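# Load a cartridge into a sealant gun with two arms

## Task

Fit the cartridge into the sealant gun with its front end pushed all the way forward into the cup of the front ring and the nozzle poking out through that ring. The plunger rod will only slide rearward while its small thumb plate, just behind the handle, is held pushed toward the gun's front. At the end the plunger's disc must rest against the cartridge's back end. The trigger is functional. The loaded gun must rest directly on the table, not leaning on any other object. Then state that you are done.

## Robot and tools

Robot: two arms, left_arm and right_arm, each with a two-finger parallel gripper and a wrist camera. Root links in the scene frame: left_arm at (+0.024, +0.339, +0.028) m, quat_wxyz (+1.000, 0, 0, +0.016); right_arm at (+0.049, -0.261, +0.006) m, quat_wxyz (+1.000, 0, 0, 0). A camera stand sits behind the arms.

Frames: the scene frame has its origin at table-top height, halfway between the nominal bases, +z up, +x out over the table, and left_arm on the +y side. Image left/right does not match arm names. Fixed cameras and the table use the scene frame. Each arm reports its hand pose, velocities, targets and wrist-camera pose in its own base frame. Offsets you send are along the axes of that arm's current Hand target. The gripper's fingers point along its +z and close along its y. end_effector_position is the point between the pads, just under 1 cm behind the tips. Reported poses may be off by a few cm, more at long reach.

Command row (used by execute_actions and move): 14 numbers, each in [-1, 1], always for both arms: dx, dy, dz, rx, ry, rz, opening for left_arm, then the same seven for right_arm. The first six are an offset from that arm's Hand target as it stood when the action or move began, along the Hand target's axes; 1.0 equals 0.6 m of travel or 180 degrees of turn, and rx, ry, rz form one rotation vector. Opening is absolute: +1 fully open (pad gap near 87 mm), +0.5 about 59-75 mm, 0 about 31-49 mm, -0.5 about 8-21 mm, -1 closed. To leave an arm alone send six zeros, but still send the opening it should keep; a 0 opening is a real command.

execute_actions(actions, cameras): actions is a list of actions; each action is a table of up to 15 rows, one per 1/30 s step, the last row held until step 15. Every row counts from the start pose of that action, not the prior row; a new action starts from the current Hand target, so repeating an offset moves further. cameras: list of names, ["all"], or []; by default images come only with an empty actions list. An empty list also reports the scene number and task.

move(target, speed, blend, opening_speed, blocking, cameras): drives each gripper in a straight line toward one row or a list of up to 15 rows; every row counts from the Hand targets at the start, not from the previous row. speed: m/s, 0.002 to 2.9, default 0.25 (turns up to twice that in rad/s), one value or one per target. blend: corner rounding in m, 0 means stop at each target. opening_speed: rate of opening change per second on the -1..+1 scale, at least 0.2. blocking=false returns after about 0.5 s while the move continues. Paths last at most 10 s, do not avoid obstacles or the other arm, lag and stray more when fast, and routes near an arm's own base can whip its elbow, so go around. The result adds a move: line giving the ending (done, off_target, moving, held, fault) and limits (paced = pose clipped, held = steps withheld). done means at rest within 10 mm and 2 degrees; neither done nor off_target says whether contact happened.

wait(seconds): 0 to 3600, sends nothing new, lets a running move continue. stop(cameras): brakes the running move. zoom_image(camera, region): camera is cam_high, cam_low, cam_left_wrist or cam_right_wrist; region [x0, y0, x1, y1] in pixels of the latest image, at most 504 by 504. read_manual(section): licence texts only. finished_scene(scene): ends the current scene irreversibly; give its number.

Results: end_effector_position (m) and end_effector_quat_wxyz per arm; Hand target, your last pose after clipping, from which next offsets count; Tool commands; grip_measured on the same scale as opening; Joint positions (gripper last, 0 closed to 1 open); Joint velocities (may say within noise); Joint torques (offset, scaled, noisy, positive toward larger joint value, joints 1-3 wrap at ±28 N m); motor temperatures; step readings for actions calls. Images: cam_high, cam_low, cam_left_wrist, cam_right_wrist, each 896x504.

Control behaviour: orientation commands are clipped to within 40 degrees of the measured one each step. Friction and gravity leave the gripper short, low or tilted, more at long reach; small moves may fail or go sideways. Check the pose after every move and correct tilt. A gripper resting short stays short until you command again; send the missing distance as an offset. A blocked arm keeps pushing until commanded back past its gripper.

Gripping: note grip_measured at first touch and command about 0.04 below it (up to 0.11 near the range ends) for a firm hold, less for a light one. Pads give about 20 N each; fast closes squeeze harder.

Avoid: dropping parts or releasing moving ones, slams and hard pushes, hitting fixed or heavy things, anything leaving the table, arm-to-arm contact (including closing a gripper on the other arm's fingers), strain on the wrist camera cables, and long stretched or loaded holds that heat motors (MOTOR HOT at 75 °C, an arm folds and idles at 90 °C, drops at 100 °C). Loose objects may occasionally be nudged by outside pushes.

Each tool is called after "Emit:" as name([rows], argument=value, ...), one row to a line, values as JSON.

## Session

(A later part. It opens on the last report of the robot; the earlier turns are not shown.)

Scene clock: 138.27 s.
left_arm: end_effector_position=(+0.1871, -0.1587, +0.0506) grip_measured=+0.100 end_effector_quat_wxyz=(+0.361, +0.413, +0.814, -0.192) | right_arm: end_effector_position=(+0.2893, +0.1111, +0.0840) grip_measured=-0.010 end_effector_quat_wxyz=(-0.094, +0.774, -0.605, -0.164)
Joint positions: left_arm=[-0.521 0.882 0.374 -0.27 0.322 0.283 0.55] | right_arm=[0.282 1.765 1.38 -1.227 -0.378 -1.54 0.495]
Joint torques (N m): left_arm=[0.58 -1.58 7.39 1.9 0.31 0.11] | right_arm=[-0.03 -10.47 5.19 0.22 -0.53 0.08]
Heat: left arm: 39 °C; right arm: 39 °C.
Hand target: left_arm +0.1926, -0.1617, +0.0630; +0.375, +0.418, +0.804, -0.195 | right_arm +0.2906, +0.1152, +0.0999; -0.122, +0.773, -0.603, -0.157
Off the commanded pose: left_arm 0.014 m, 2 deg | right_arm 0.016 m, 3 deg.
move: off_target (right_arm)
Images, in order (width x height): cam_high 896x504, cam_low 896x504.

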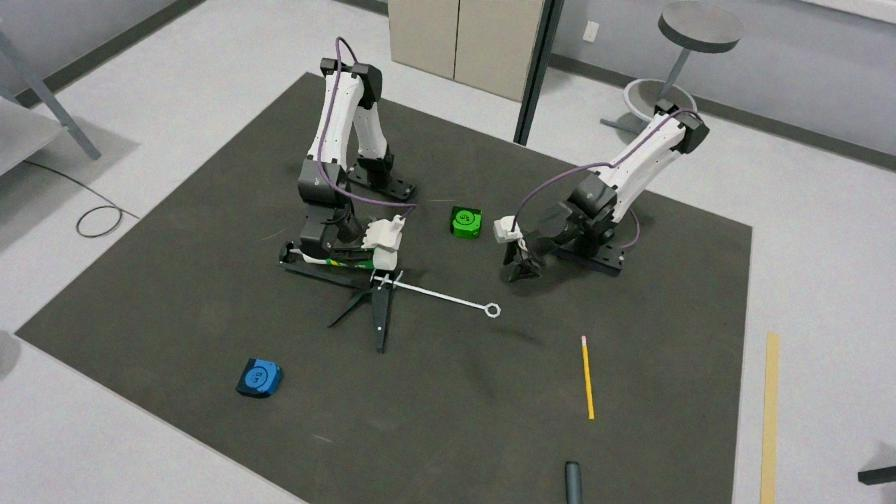

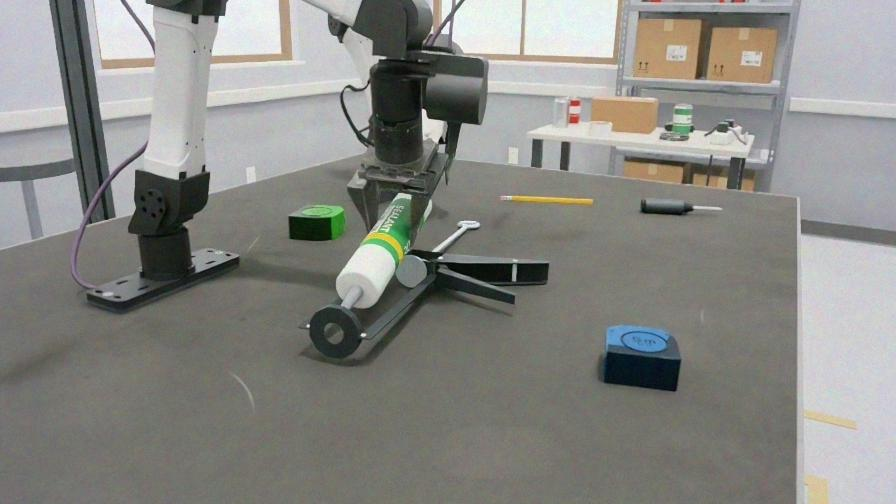

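Emit:
move(target=[0,0,0,0,0,0,0.1,0.0107,-0.0058,0.0245,0,0,0,-0.4], speed=0.06, cameras=["cam_low","cam_high"])

Emit:
zoom_image(camera="cam_low", region=[300, 250, 400, 370])

Emit:
zoom_image(camera="cam_high", region=[270, 225, 330, 275])

Scene clock: 140.57 s.
left_arm: end_effector_position=(+0.1871, -0.1587, +0.0506) grip_measured=+0.100 end_effector_quat_wxyz=(+0.361, +0.413, +0.814, -0.192) | right_arm: end_effector_position=(+0.2923, +0.1120, +0.0741) grip_measured=-0.010 end_effector_quat_wxyz=(-0.102, +0.774, -0.604, -0.159)
Joint positions: left_arm=[-0.521 0.882 0.374 -0.27 0.322 0.283 0.55] | right_arm=[0.282 1.765 1.341 -1.169 -0.378 -1.539 0.495]
Joint torques (N m): left_arm=[0.61 -1.58 7.43 1.9 0.29 0.1] | right_arm=[-0.12 -8.81 5.19 0.27 -0.54 0.06]
Heat: left arm: 39 °C; right arm: 39 °C.
Hand target: left_arm +0.1926, -0.1617, +0.0630; +0.375, +0.418, +0.804, -0.195 | right_arm +0.2941, +0.1159, +0.0839; -0.122, +0.773, -0.603, -0.157
Off the commanded pose: left_arm 0.014 m, 2 deg | right_arm 0.011 m, 2 deg.
move: off_target (right_arm)
Images, in order (width x height): cam_high 896x504, cam_low 896x504.

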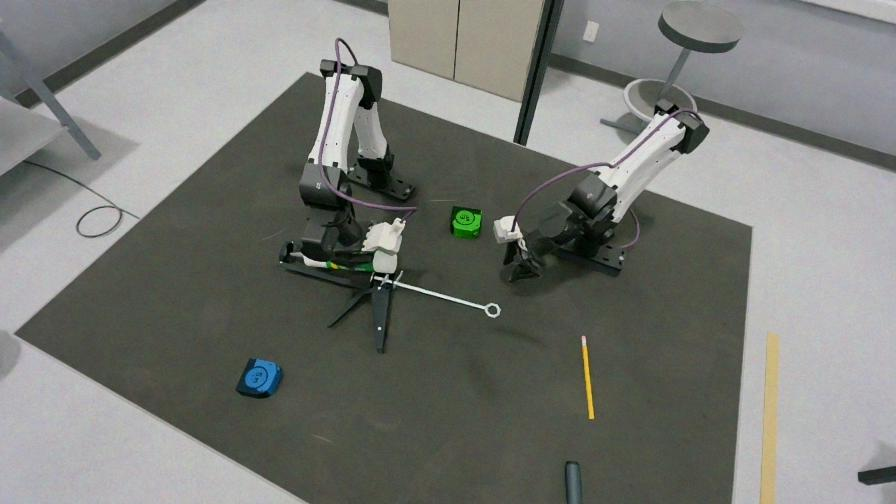

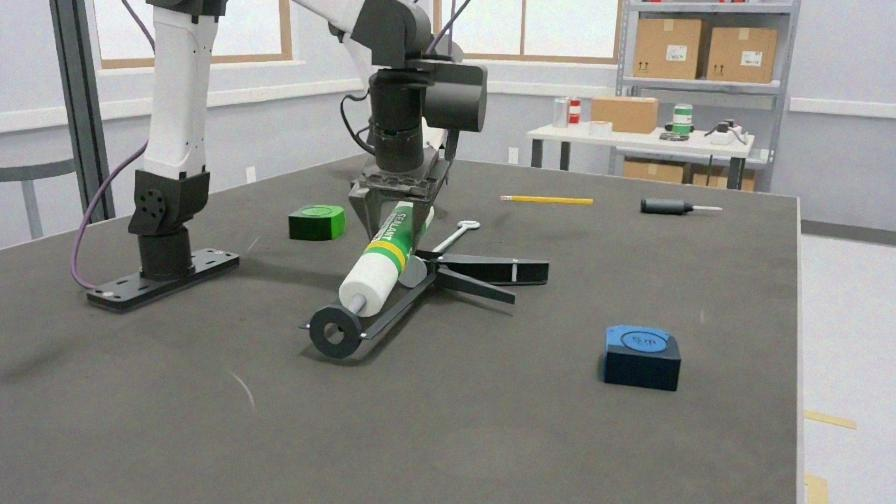

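Scaled by 4.200 from the camera's image (finer frame: 1280x720).

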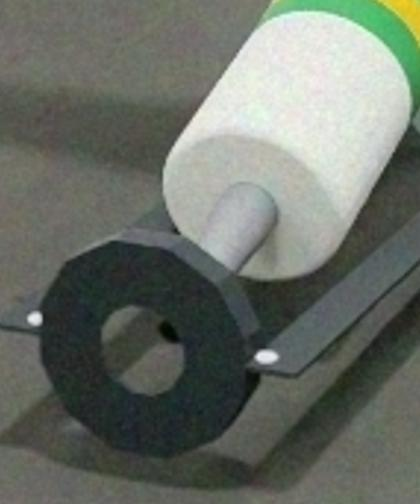

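Scaled by 8.400 from the camera's image (finer frame: 1280x720).

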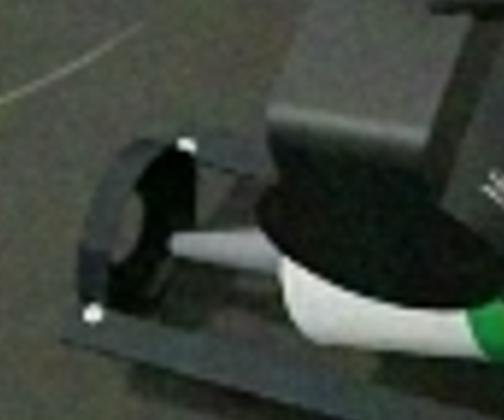

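Emit:
move(target=[0,0,0,0,0,0,0.1,0.0498,0.0007,-0.0101,0,0,0,-0.4], speed=0.05, cameras=["cam_low","cam_high"])

Emit:
zoom_image(camera="cam_low", region=[300, 250, 400, 370])

Emit:
zoom_image(camera="cam_high", region=[270, 225, 330, 275])

Scene clock: 142.90 s.
left_arm: end_effector_position=(+0.1871, -0.1587, +0.0506) grip_measured=+0.100 end_effector_quat_wxyz=(+0.361, +0.413, +0.814, -0.192) | right_arm: end_effector_position=(+0.3030, +0.0840, +0.0722) grip_measured=-0.010 end_effector_quat_wxyz=(-0.113, +0.771, -0.608, -0.151)
Joint positions: left_arm=[-0.521 0.882 0.374 -0.27 0.322 0.283 0.55] | right_arm=[0.187 1.765 1.333 -1.169 -0.378 -1.626 0.495]
Joint torques (N m): left_arm=[0.64 -1.58 7.45 1.9 0.3 0.1] | right_arm=[-0.09 -7.62 5.2 0.06 -0.53 -0.12]
Heat: left arm: 39 °C; right arm: 39 °C.
Hand target: left_arm +0.1926, -0.1617, +0.0630; +0.375, +0.418, +0.804, -0.195 | right_arm +0.3009, +0.0868, +0.0779; -0.122, +0.773, -0.603, -0.157
Off the commanded pose: left_arm 0.014 m, 2 deg | right_arm 0.007 m, 1 deg.
move: done
Images, in order (width x height): cam_high 896x504, cam_low 896x504.

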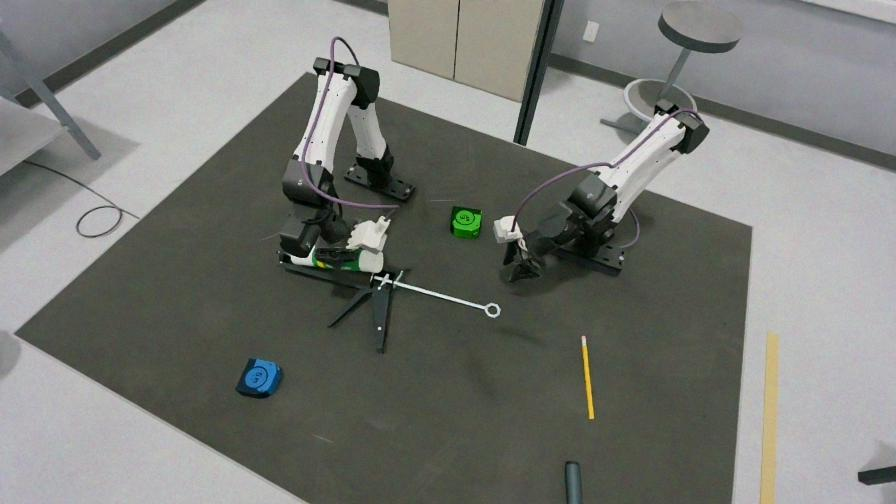

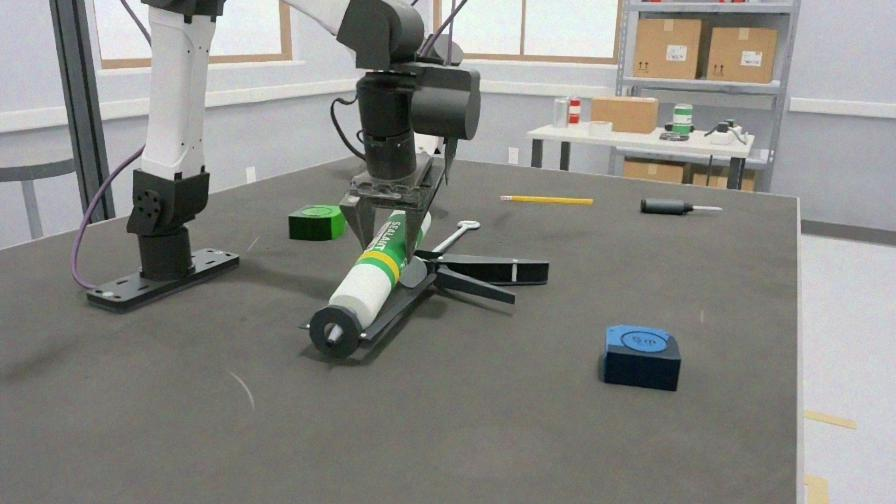

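Scaled by 4.200 from the camera's image (finer frame: 1280x720).

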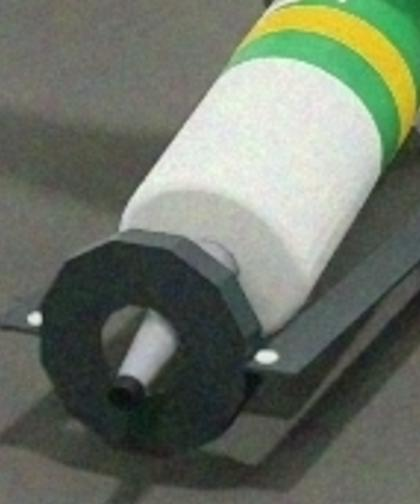

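Scaled by 8.400 from the camera's image (finer frame: 1280x720).

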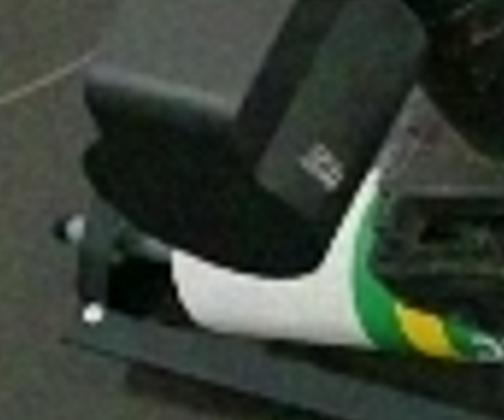

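Emit:
move([
  [0,0,0,0,0,0,0.1,0.0254,0.0067,0,0,0,0,-0.4],
  [0,0,0,0,0,0,0.1,0.0459,0.0067,0.0185,0,0.0333,0,-0.4],
], speed=[0.05,0.05], blend=[0.003,0], cameras=["cam_low","cam_high"])

Emit:
zoom_image(camera="cam_low", region=[300, 230, 440, 370])

Emit:
zoom_image(camera="cam_high", region=[270, 225, 410, 295])

Scene clock: 146.17 s.
left_arm: end_effector_position=(+0.1871, -0.1587, +0.0506) grip_measured=+0.100 end_effector_quat_wxyz=(+0.361, +0.413, +0.814, -0.192) | right_arm: end_effector_position=(+0.2999, +0.0642, +0.0532) grip_measured=-0.010 end_effector_quat_wxyz=(-0.084, +0.779, -0.608, -0.125)
Joint positions: left_arm=[-0.521 0.882 0.374 -0.27 0.322 0.283 0.55] | right_arm=[0.171 1.765 1.262 -1.113 -0.3 -1.652 0.495]
Joint torques (N m): left_arm=[0.58 -1.59 7.42 1.89 0.3 0.11] | right_arm=[0.57 -7.54 4.67 0.28 -0.2 0.12]
Heat: left arm: 39 °C; right arm: 39 °C.
Hand target: left_arm +0.1926, -0.1617, +0.0630; +0.375, +0.418, +0.804, -0.195 | right_arm +0.3021, +0.0654, +0.0569; -0.091, +0.780, -0.609, -0.116
Off the commanded pose: left_arm 0.014 m, 2 deg | right_arm 0.005 m, 1 deg.
move: done
Images, in order (width x height): cam_high 896x504, cam_low 896x504.

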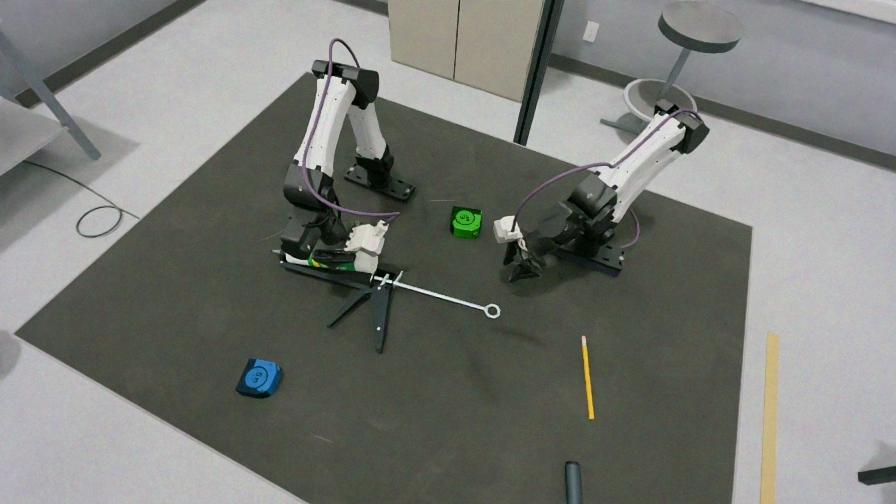

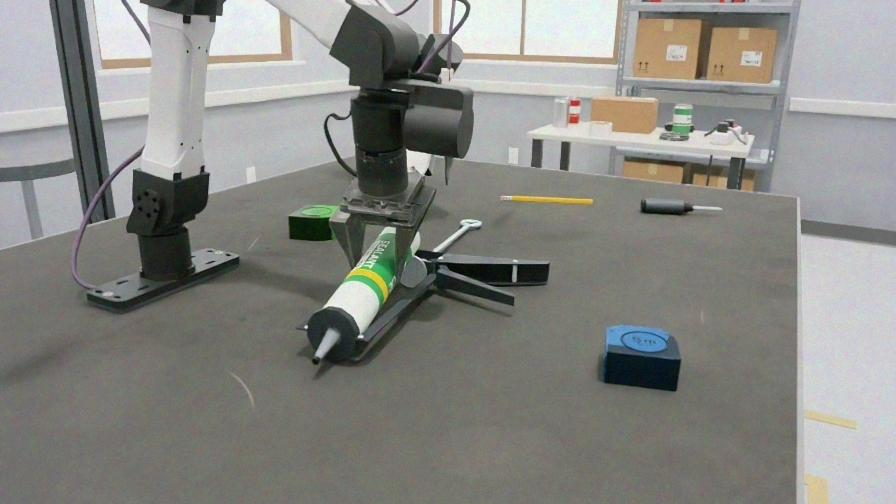

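Scaled by 3.600 from the camera's image (finer frame: 1280x720).

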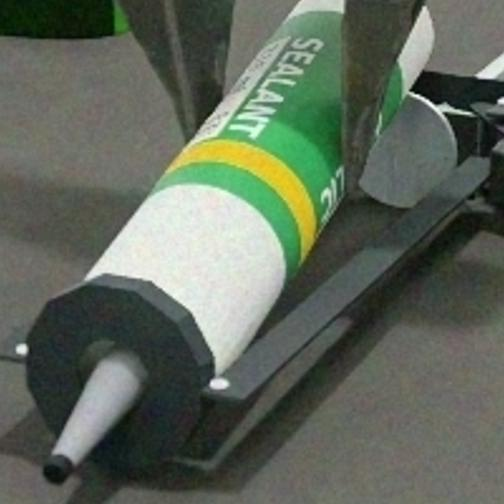

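Scaled by 3.600 from the camera's image (finer frame: 1280x720).

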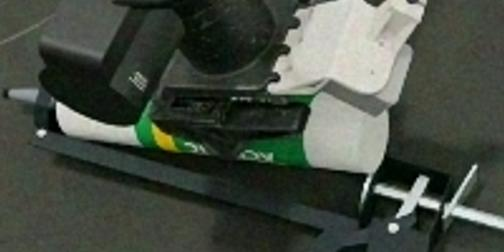

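Emit:
move(target=[0,0,0,0,0,0,0.1,0.0111,0,0.0192,0,0.036,0,-0.4], speed=0.05, cameras=["cam_low","cam_high"])

Emit:
zoom_image(camera="cam_low", region=[300, 230, 440, 370])

Emit:
zoom_image(camera="cam_high", region=[270, 225, 410, 295])

Scene clock: 148.63 s.
left_arm: end_effector_position=(+0.1871, -0.1587, +0.0506) grip_measured=+0.100 end_effector_quat_wxyz=(+0.361, +0.413, +0.814, -0.192) | right_arm: end_effector_position=(+0.2990, +0.0617, +0.0484) grip_measured=-0.010 end_effector_quat_wxyz=(-0.049, +0.784, -0.613, -0.083)
Joint positions: left_arm=[-0.521 0.882 0.374 -0.27 0.322 0.283 0.55] | right_arm=[0.228 1.759 1.236 -1.076 -0.191 -1.589 0.495]
Joint torques (N m): left_arm=[0.59 -1.54 7.39 1.9 0.29 0.11] | right_arm=[0.5 -6.5 3.08 0.63 -0.12 0.05]
Heat: left arm: 39 °C; right arm: 39 °C.
Hand target: left_arm +0.1926, -0.1617, +0.0630; +0.375, +0.418, +0.804, -0.195 | right_arm +0.3028, +0.0625, +0.0438; -0.056, +0.785, -0.613, -0.072
Off the commanded pose: left_arm 0.014 m, 2 deg | right_arm 0.006 m, 1 deg.
move: done
Images, in order (width x height): cam_high 896x504, cam_low 896x504.

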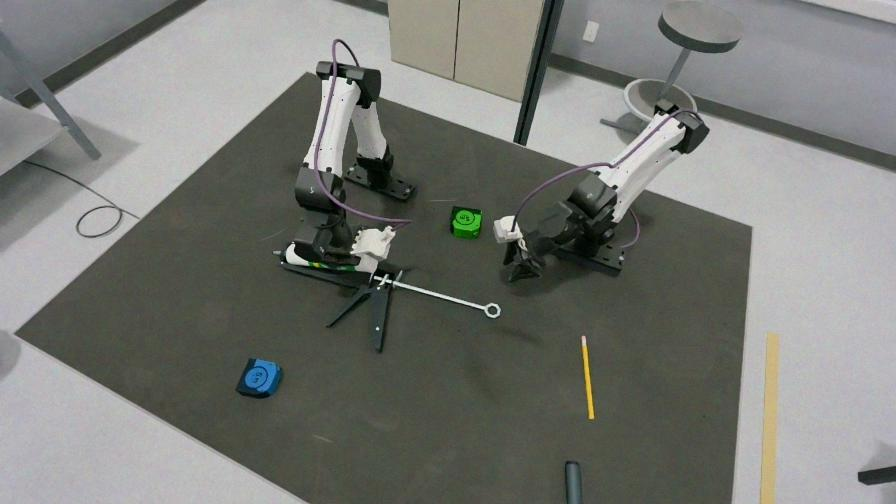

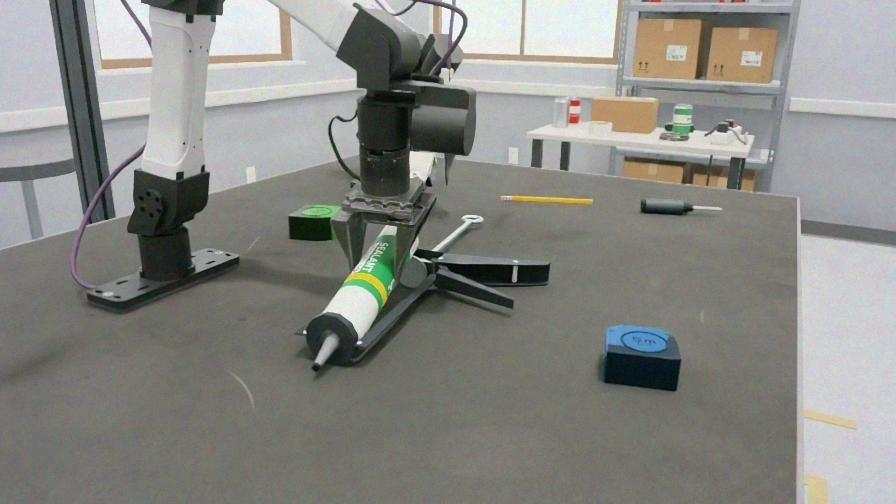

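Scaled by 3.600 from the camera's image (finer frame: 1280x720).

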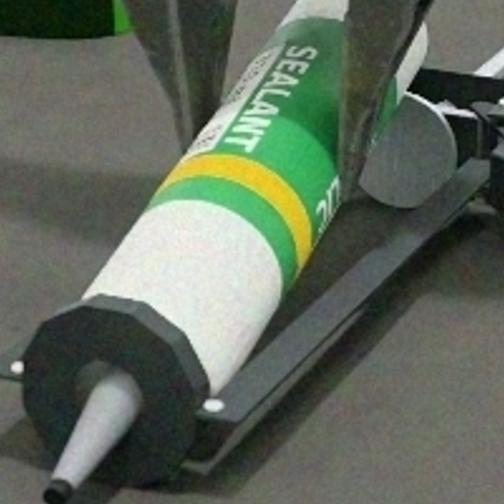

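Scaled by 3.600 from the camera's image (finer frame: 1280x720).

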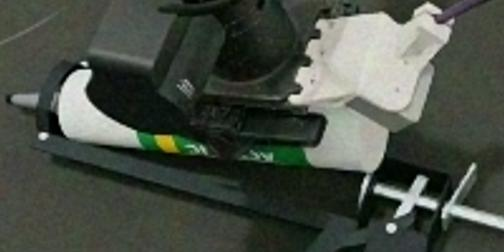

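Emit:
move(target=[0,0,0,0,0,0,0.1,0.0063,0,0.0157,0,0.028,0,-0.4], speed=0.05, cameras=["cam_low","cam_high"])

Emit:
zoom_image(camera="cam_low", region=[300, 230, 440, 370])

Emit:
zoom_image(camera="cam_high", region=[270, 225, 410, 295])

Scene clock: 151.70 s.
left_arm: end_effector_position=(+0.1871, -0.1587, +0.0506) grip_measured=+0.100 end_effector_quat_wxyz=(+0.361, +0.413, +0.814, -0.192) | right_arm: end_effector_position=(+0.2983, +0.0598, +0.0466) grip_measured=-0.010 end_effector_quat_wxyz=(-0.023, +0.789, -0.612, -0.045)
Joint positions: left_arm=[-0.521 0.882 0.374 -0.27 0.322 0.283 0.55] | right_arm=[0.277 1.75 1.212 -1.049 -0.1 -1.546 0.495]
Joint torques (N m): left_arm=[0.59 -1.58 7.43 1.9 0.3 0.11] | right_arm=[0.12 -4.83 2.3 0.88 -0.09 0.09]
Heat: left arm: 39 °C; right arm: 39 °C.
Hand target: left_arm +0.1926, -0.1617, +0.0630; +0.375, +0.418, +0.804, -0.195 | right_arm +0.3034, +0.0605, +0.0340; -0.029, +0.787, -0.615, -0.037
Off the commanded pose: left_arm 0.014 m, 2 deg | right_arm 0.014 m, 1 deg.
move: off_target (right_arm)
Images, in order (width x height): cam_high 896x504, cam_low 896x504.

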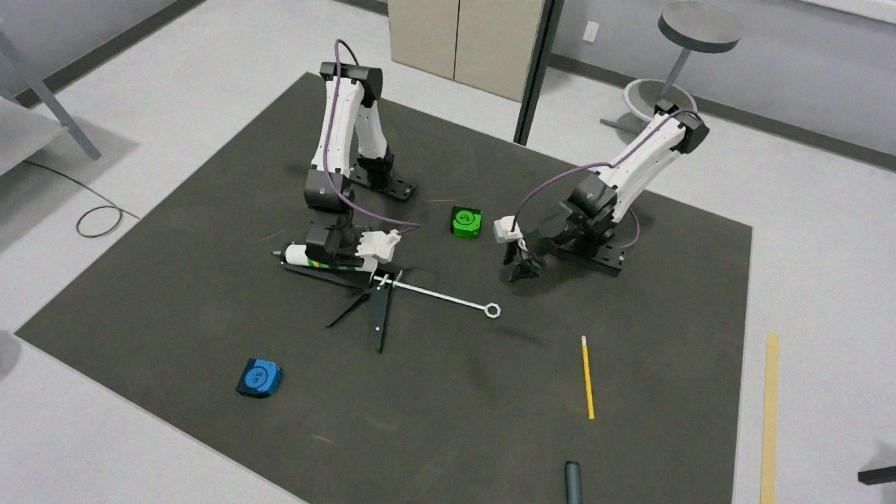

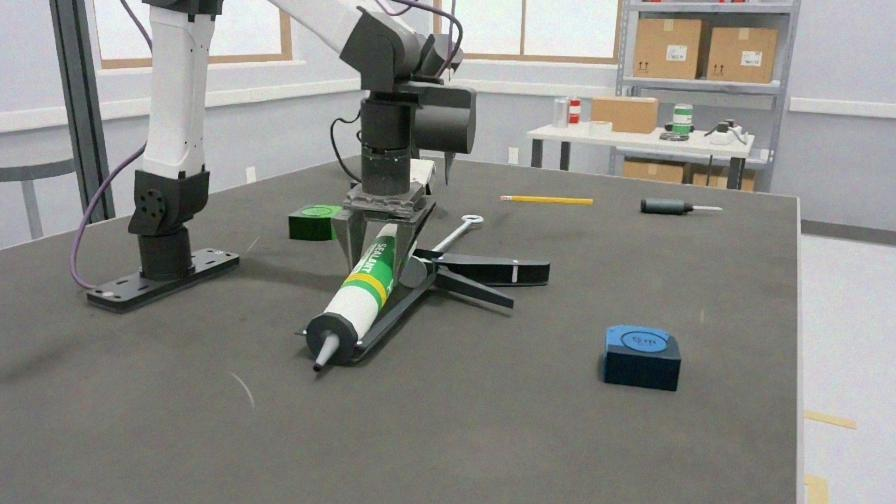

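Scaled by 3.600 from the camera's image (finer frame: 1280x720).

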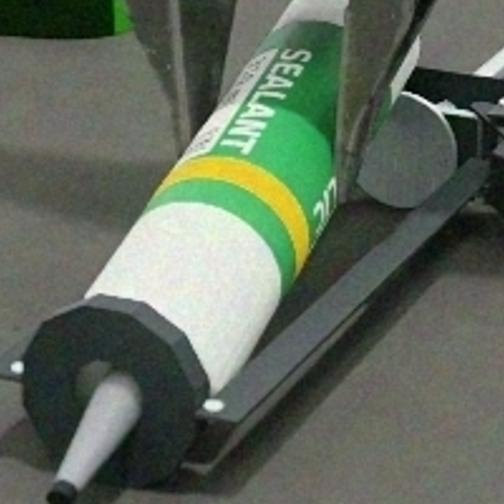

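Scaled by 3.600 from the camera's image (finer frame: 1280x720).

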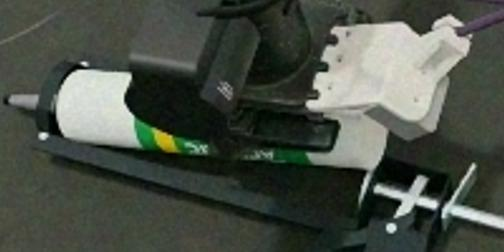

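Emit:
zoom_image(camera="cam_low", region=[370, 210, 450, 290])

Emit:
zoom_image(camera="cam_high", region=[350, 240, 410, 300])

Emit:
zoom_image(camera="cam_high", region=[265, 230, 315, 280])

Emit:
execute_actions(actions=[], cameras=["cam_right_wrist"])

Scaled by 6.300 from the camera's image (finer frame: 1280x720).

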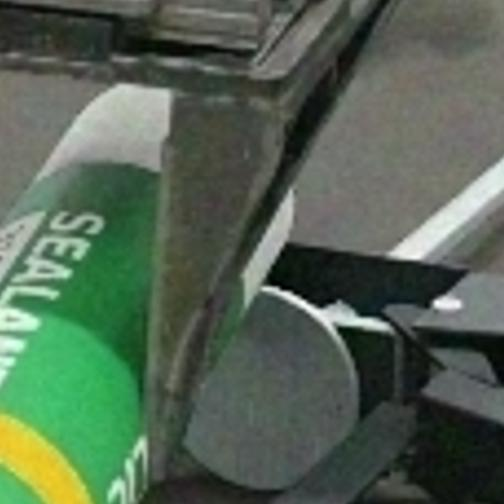

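Scaled by 8.400 from the camera's image (finer frame: 1280x720).

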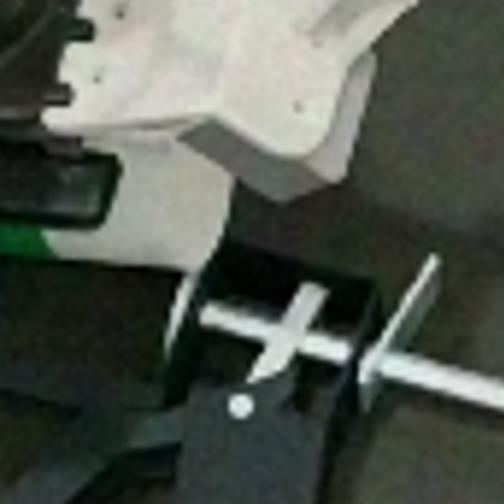

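Scaled by 10.080 from the camera's image (finer frame: 1280x720).

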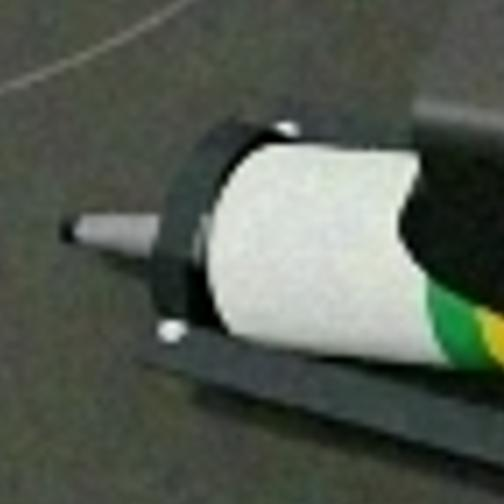

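Scene clock: 152.93 s.
left_arm: end_effector_position=(+0.1871, -0.1587, +0.0506) grip_measured=+0.100 end_effector_quat_wxyz=(+0.361, +0.413, +0.814, -0.192) | right_arm: end_effector_position=(+0.2983, +0.0598, +0.0466) grip_measured=-0.010 end_effector_quat_wxyz=(-0.023, +0.789, -0.612, -0.045)
Joint positions: left_arm=[-0.521 0.882 0.374 -0.27 0.322 0.283 0.55] | right_arm=[0.277 1.75 1.212 -1.049 -0.1 -1.546 0.495]
Joint velocities: within noise
Joint torques (N m): left_arm=[0.58 -1.57 7.38 1.9 0.29 0.11] | right_arm=[0.13 -4.83 2.33 0.87 -0.09 0.09]
Motor temperatures (°C): left_arm=[26 31 39 35 25 25 24] | right_arm=[26 37 38 27 28 24 28]
Heat: left arm: 39 °C; right arm: 38 °C.
Hand target: left_arm +0.1926, -0.1617, +0.0630; +0.375, +0.418, +0.804, -0.195 | right_arm +0.3034, +0.0605, +0.0340; -0.029, +0.787, -0.615, -0.037
Tool commands: left_gripper/opening=+0.1 right_gripper/opening=-0.4
Off the commanded pose: left_arm 0.014 m, 2 deg | right_arm 0.014 m, 1 deg.
camera_calibration:
cam_right_wrist: T_world_to_cam=[[0.95798, 0.28638, -0.01602, -0.30792], [0.22276, -0.70766, 0.67052, -0.02859], [0.18069, -0.64592, -0.74172, 0.16251]] pos_world=[0.27198, 0.17292, 0.13477]
Images, in order (width x height): cam_right_wrist 896x504.

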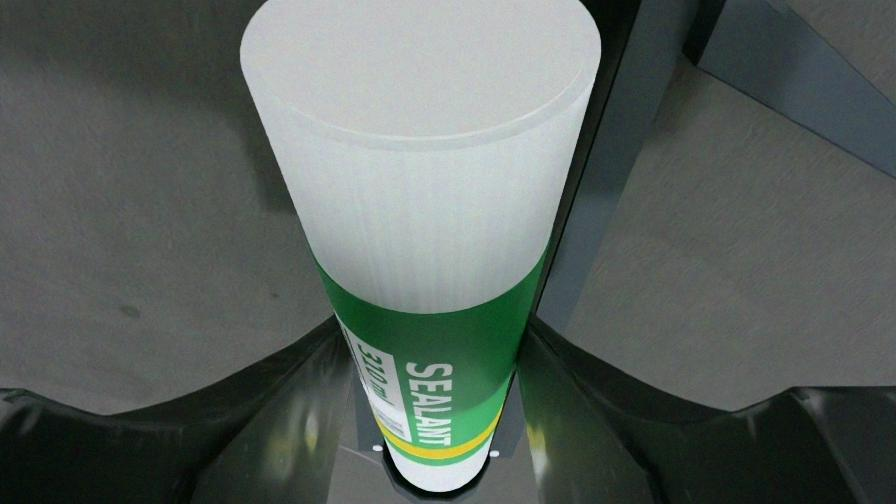

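Emit:
move(target=[0,0,0,0,0,0,0.1,-0.0038,-0.0064,-0.0298,0.0019,0,0.0193,-0.4], speed=0.05, cameras=["cam_low","cam_right_wrist"])

Emit:
zoom_image(camera="cam_low", region=[300, 230, 440, 370])

Scene clock: 156.00 s.
left_arm: end_effector_position=(+0.1871, -0.1587, +0.0506) grip_measured=+0.100 end_effector_quat_wxyz=(+0.361, +0.413, +0.814, -0.192) | right_arm: end_effector_position=(+0.2983, +0.0600, +0.0487) grip_measured=-0.010 end_effector_quat_wxyz=(-0.025, +0.773, -0.633, -0.044)
Joint positions: left_arm=[-0.521 0.882 0.374 -0.27 0.322 0.283 0.55] | right_arm=[0.277 1.75 1.221 -1.051 -0.1 -1.493 0.495]
Joint torques (N m): left_arm=[0.58 -1.59 7.39 1.88 0.3 0.1] | right_arm=[0.24 -5.09 7.45 0.27 -0.08 0.19]
Heat: left arm: 40 °C; right arm: 38 °C.
Hand target: left_arm +0.1926, -0.1617, +0.0630; +0.375, +0.418, +0.804, -0.195 | right_arm +0.3069, +0.0620, +0.0520; -0.030, +0.768, -0.638, -0.037
Off the commanded pose: left_arm 0.014 m, 2 deg | right_arm 0.010 m, 1 deg.
move: done
cam_right_wrist: T_world_to_cam=[[0.97185, 0.23512, -0.01482, -0.30908], [0.184, -0.71825, 0.67102, -0.01774], [0.14713, -0.65486, -0.74129, 0.17462]] pos_world=[0.27795, 0.17428, 0.13677]

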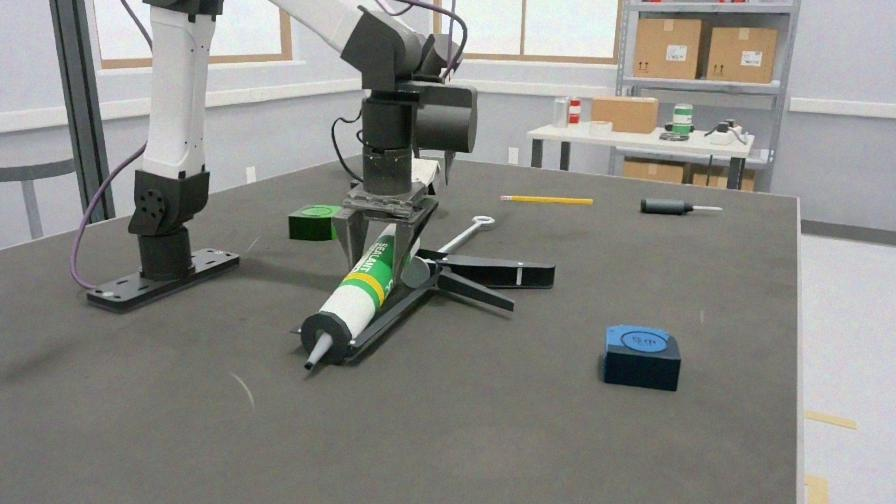

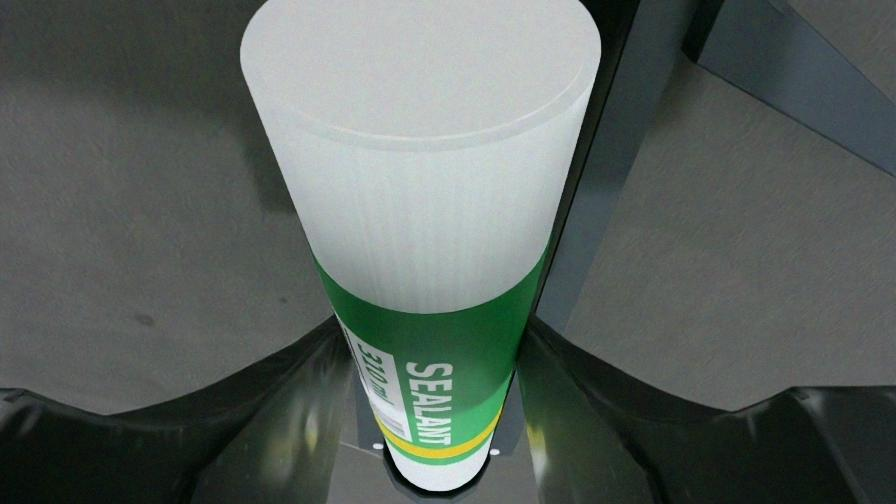

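Scaled by 3.600 from the camera's image (finer frame: 1280x720).

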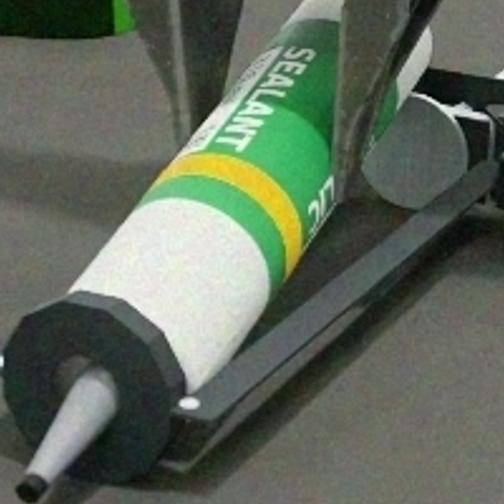

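Emit:
zoom_image(camera="cam_right_wrist", region=[350, 410, 520, 504])

Emit:
zoom_image(camera="cam_low", region=[295, 300, 365, 370])

Scaled by 2.965 from the camera's image (finer frame: 1280x720).

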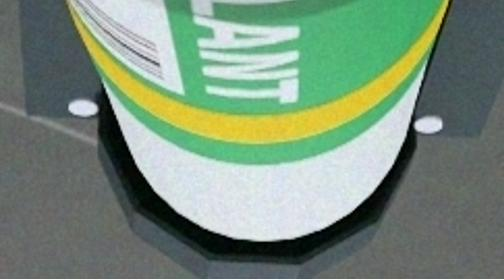

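Scaled by 7.200 from the camera's image (finer frame: 1280x720).

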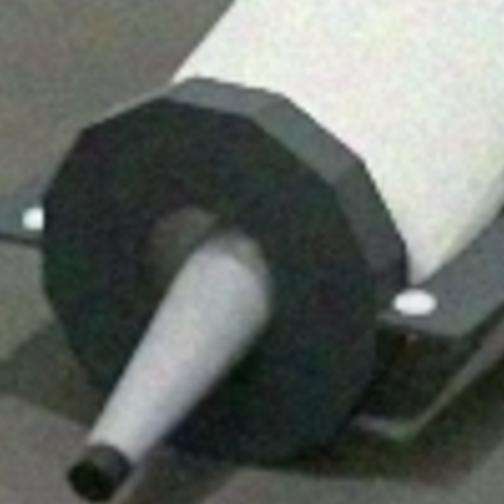

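Emit:
move([
  [0,0,0,0,0,0,0.1,-0.0106,0.0117,-0.0174,0,0,0,-0.4],
  [0,0,0,0,0,0,0.1,-0.0104,0.0043,-0.0175,0.0019,0,0.0193,-0.4],
], speed=[0.05,0.05], cameras=["cam_low","cam_right_wrist"])

Emit:
zoom_image(camera="cam_low", region=[300, 230, 440, 370])

Emit:
zoom_image(camera="cam_right_wrist", region=[350, 410, 520, 504])

Scene clock: 159.67 s.
left_arm: end_effector_position=(+0.1871, -0.1587, +0.0506) grip_measured=+0.100 end_effector_quat_wxyz=(+0.361, +0.413, +0.814, -0.192) | right_arm: end_effector_position=(+0.2935, +0.0638, +0.0533) grip_measured=-0.010 end_effector_quat_wxyz=(-0.020, +0.750, -0.660, -0.047)
Joint positions: left_arm=[-0.521 0.882 0.374 -0.27 0.322 0.283 0.55] | right_arm=[0.292 1.75 1.239 -1.076 -0.1 -1.407 0.495]
Joint torques (N m): left_arm=[0.62 -1.59 7.36 1.89 0.3 0.11] | right_arm=[0.36 -6.31 8.24 0.16 -0.07 0.1]
Heat: left arm: 40 °C; right arm: 38 °C.
Hand target: left_arm +0.1926, -0.1617, +0.0630; +0.375, +0.418, +0.804, -0.195 | right_arm +0.3035, +0.0667, +0.0631; -0.032, +0.748, -0.661, -0.036
Off the commanded pose: left_arm 0.014 m, 2 deg | right_arm 0.014 m, 2 deg.
move: off_target (right_arm)
cam_right_wrist: T_world_to_cam=[[0.98562, 0.16633, -0.02979, -0.30402], [0.14287, -0.72622, 0.67245, -0.00468], [0.09021, -0.66704, -0.73954, 0.19863]] pos_world=[0.2824, 0.17966, 0.14099]

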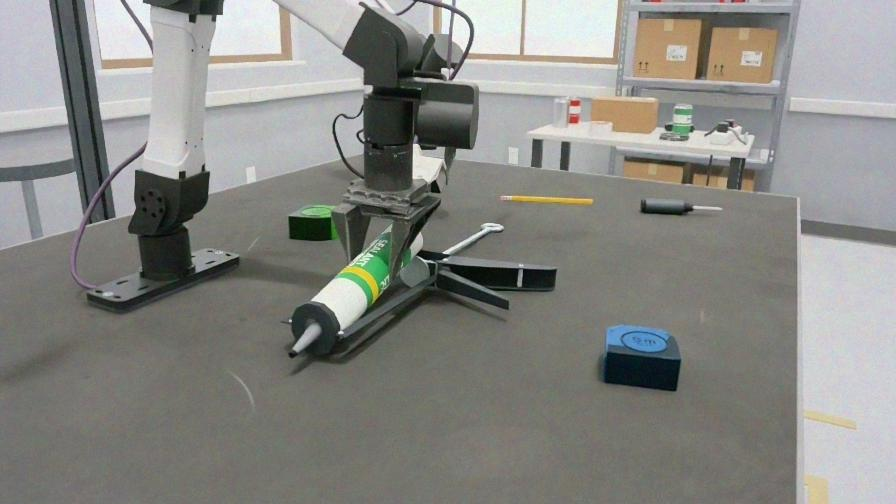

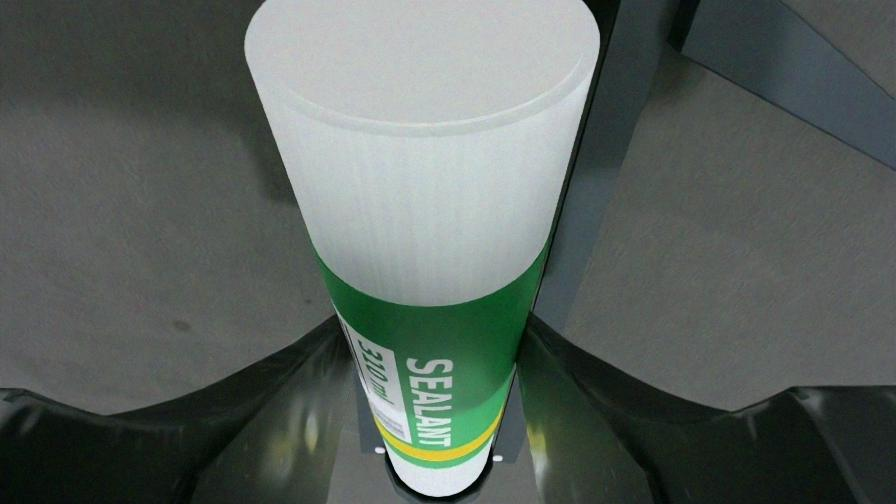

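Scaled by 3.600 from the camera's image (finer frame: 1280x720).

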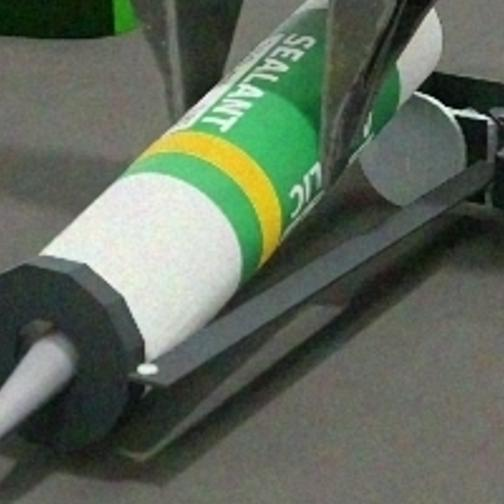

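Scaled by 2.965 from the camera's image (finer frame: 1280x720).

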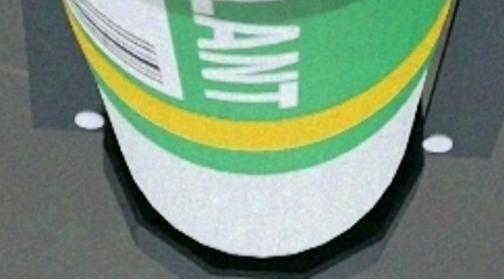

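Emit:
move([
  [0,0,0,0,0,0,0.1,0.0026,0.0112,0.0065,0,0,0,-0.4],
  [0,0,0,0,0,0,0.1,0.0026,0.0112,0.0065,0,0,0,0.6],
  [0,0,0,0,0,0,0.1,-0.013,0.0063,-0.0357,0,0,0,0.6],
  [0,0,0,0,0,0,0.1,-0.075,0,-0.03,0.0013,0,0.0128,0.6],
], speed=[0.06,0.06,0.12,0.15], opening_speed=1.2, blend=[0,0,0.01,0], cameras=["cam_low","cam_right_wrist"])

Emit:
zoom_image(camera="cam_low", region=[280, 210, 460, 370])

Scene clock: 164.93 s.
left_arm: end_effector_position=(+0.1871, -0.1587, +0.0506) grip_measured=+0.100 end_effector_quat_wxyz=(+0.361, +0.413, +0.814, -0.192) | right_arm: end_effector_position=(+0.2943, +0.1091, +0.0837) grip_measured=+0.600 end_effector_quat_wxyz=(-0.034, +0.738, -0.673, -0.036)
Joint positions: left_arm=[-0.521 0.882 0.374 -0.27 0.322 0.283 0.55] | right_arm=[0.428 1.757 1.371 -1.152 -0.093 -1.233 0.8]
Joint torques (N m): left_arm=[0.59 -1.61 7.43 1.89 0.3 0.11] | right_arm=[-0.08 -5.33 7.09 0.25 -0.08 0.06]
Heat: left arm: 40 °C; right arm: 39 °C.
Hand target: left_arm +0.1926, -0.1617, +0.0630; +0.375, +0.418, +0.804, -0.195 | right_arm +0.2980, +0.1095, +0.0851; -0.032, +0.735, -0.676, -0.035
Off the commanded pose: left_arm 0.014 m, 2 deg | right_arm 0.004 m, 1 deg.
move: done
cam_right_wrist: T_world_to_cam=[[0.99164, 0.12904, 0.00291, -0.31203], [0.09367, -0.73505, 0.67151, 0.02316], [0.08879, -0.66562, -0.74099, 0.25168]] pos_world=[0.2849, 0.22481, 0.17185]

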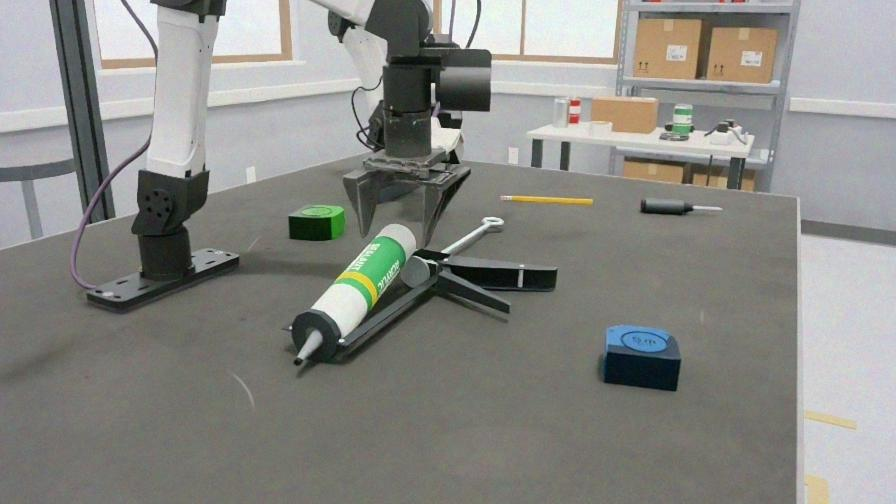

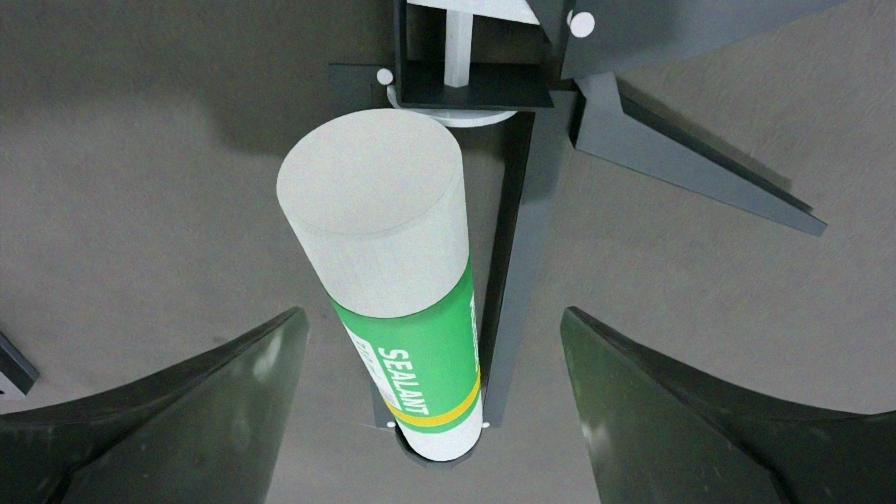

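Scaled by 2.800 from the camera's image (finer frame: 1280x720).

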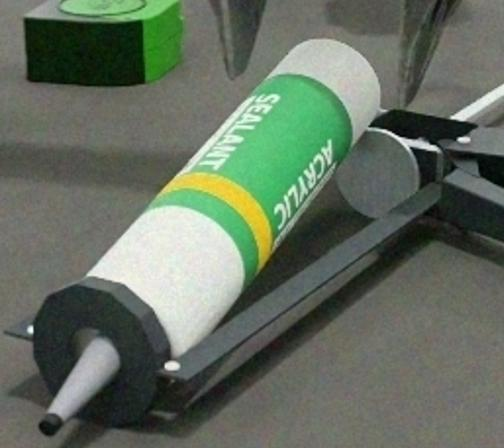

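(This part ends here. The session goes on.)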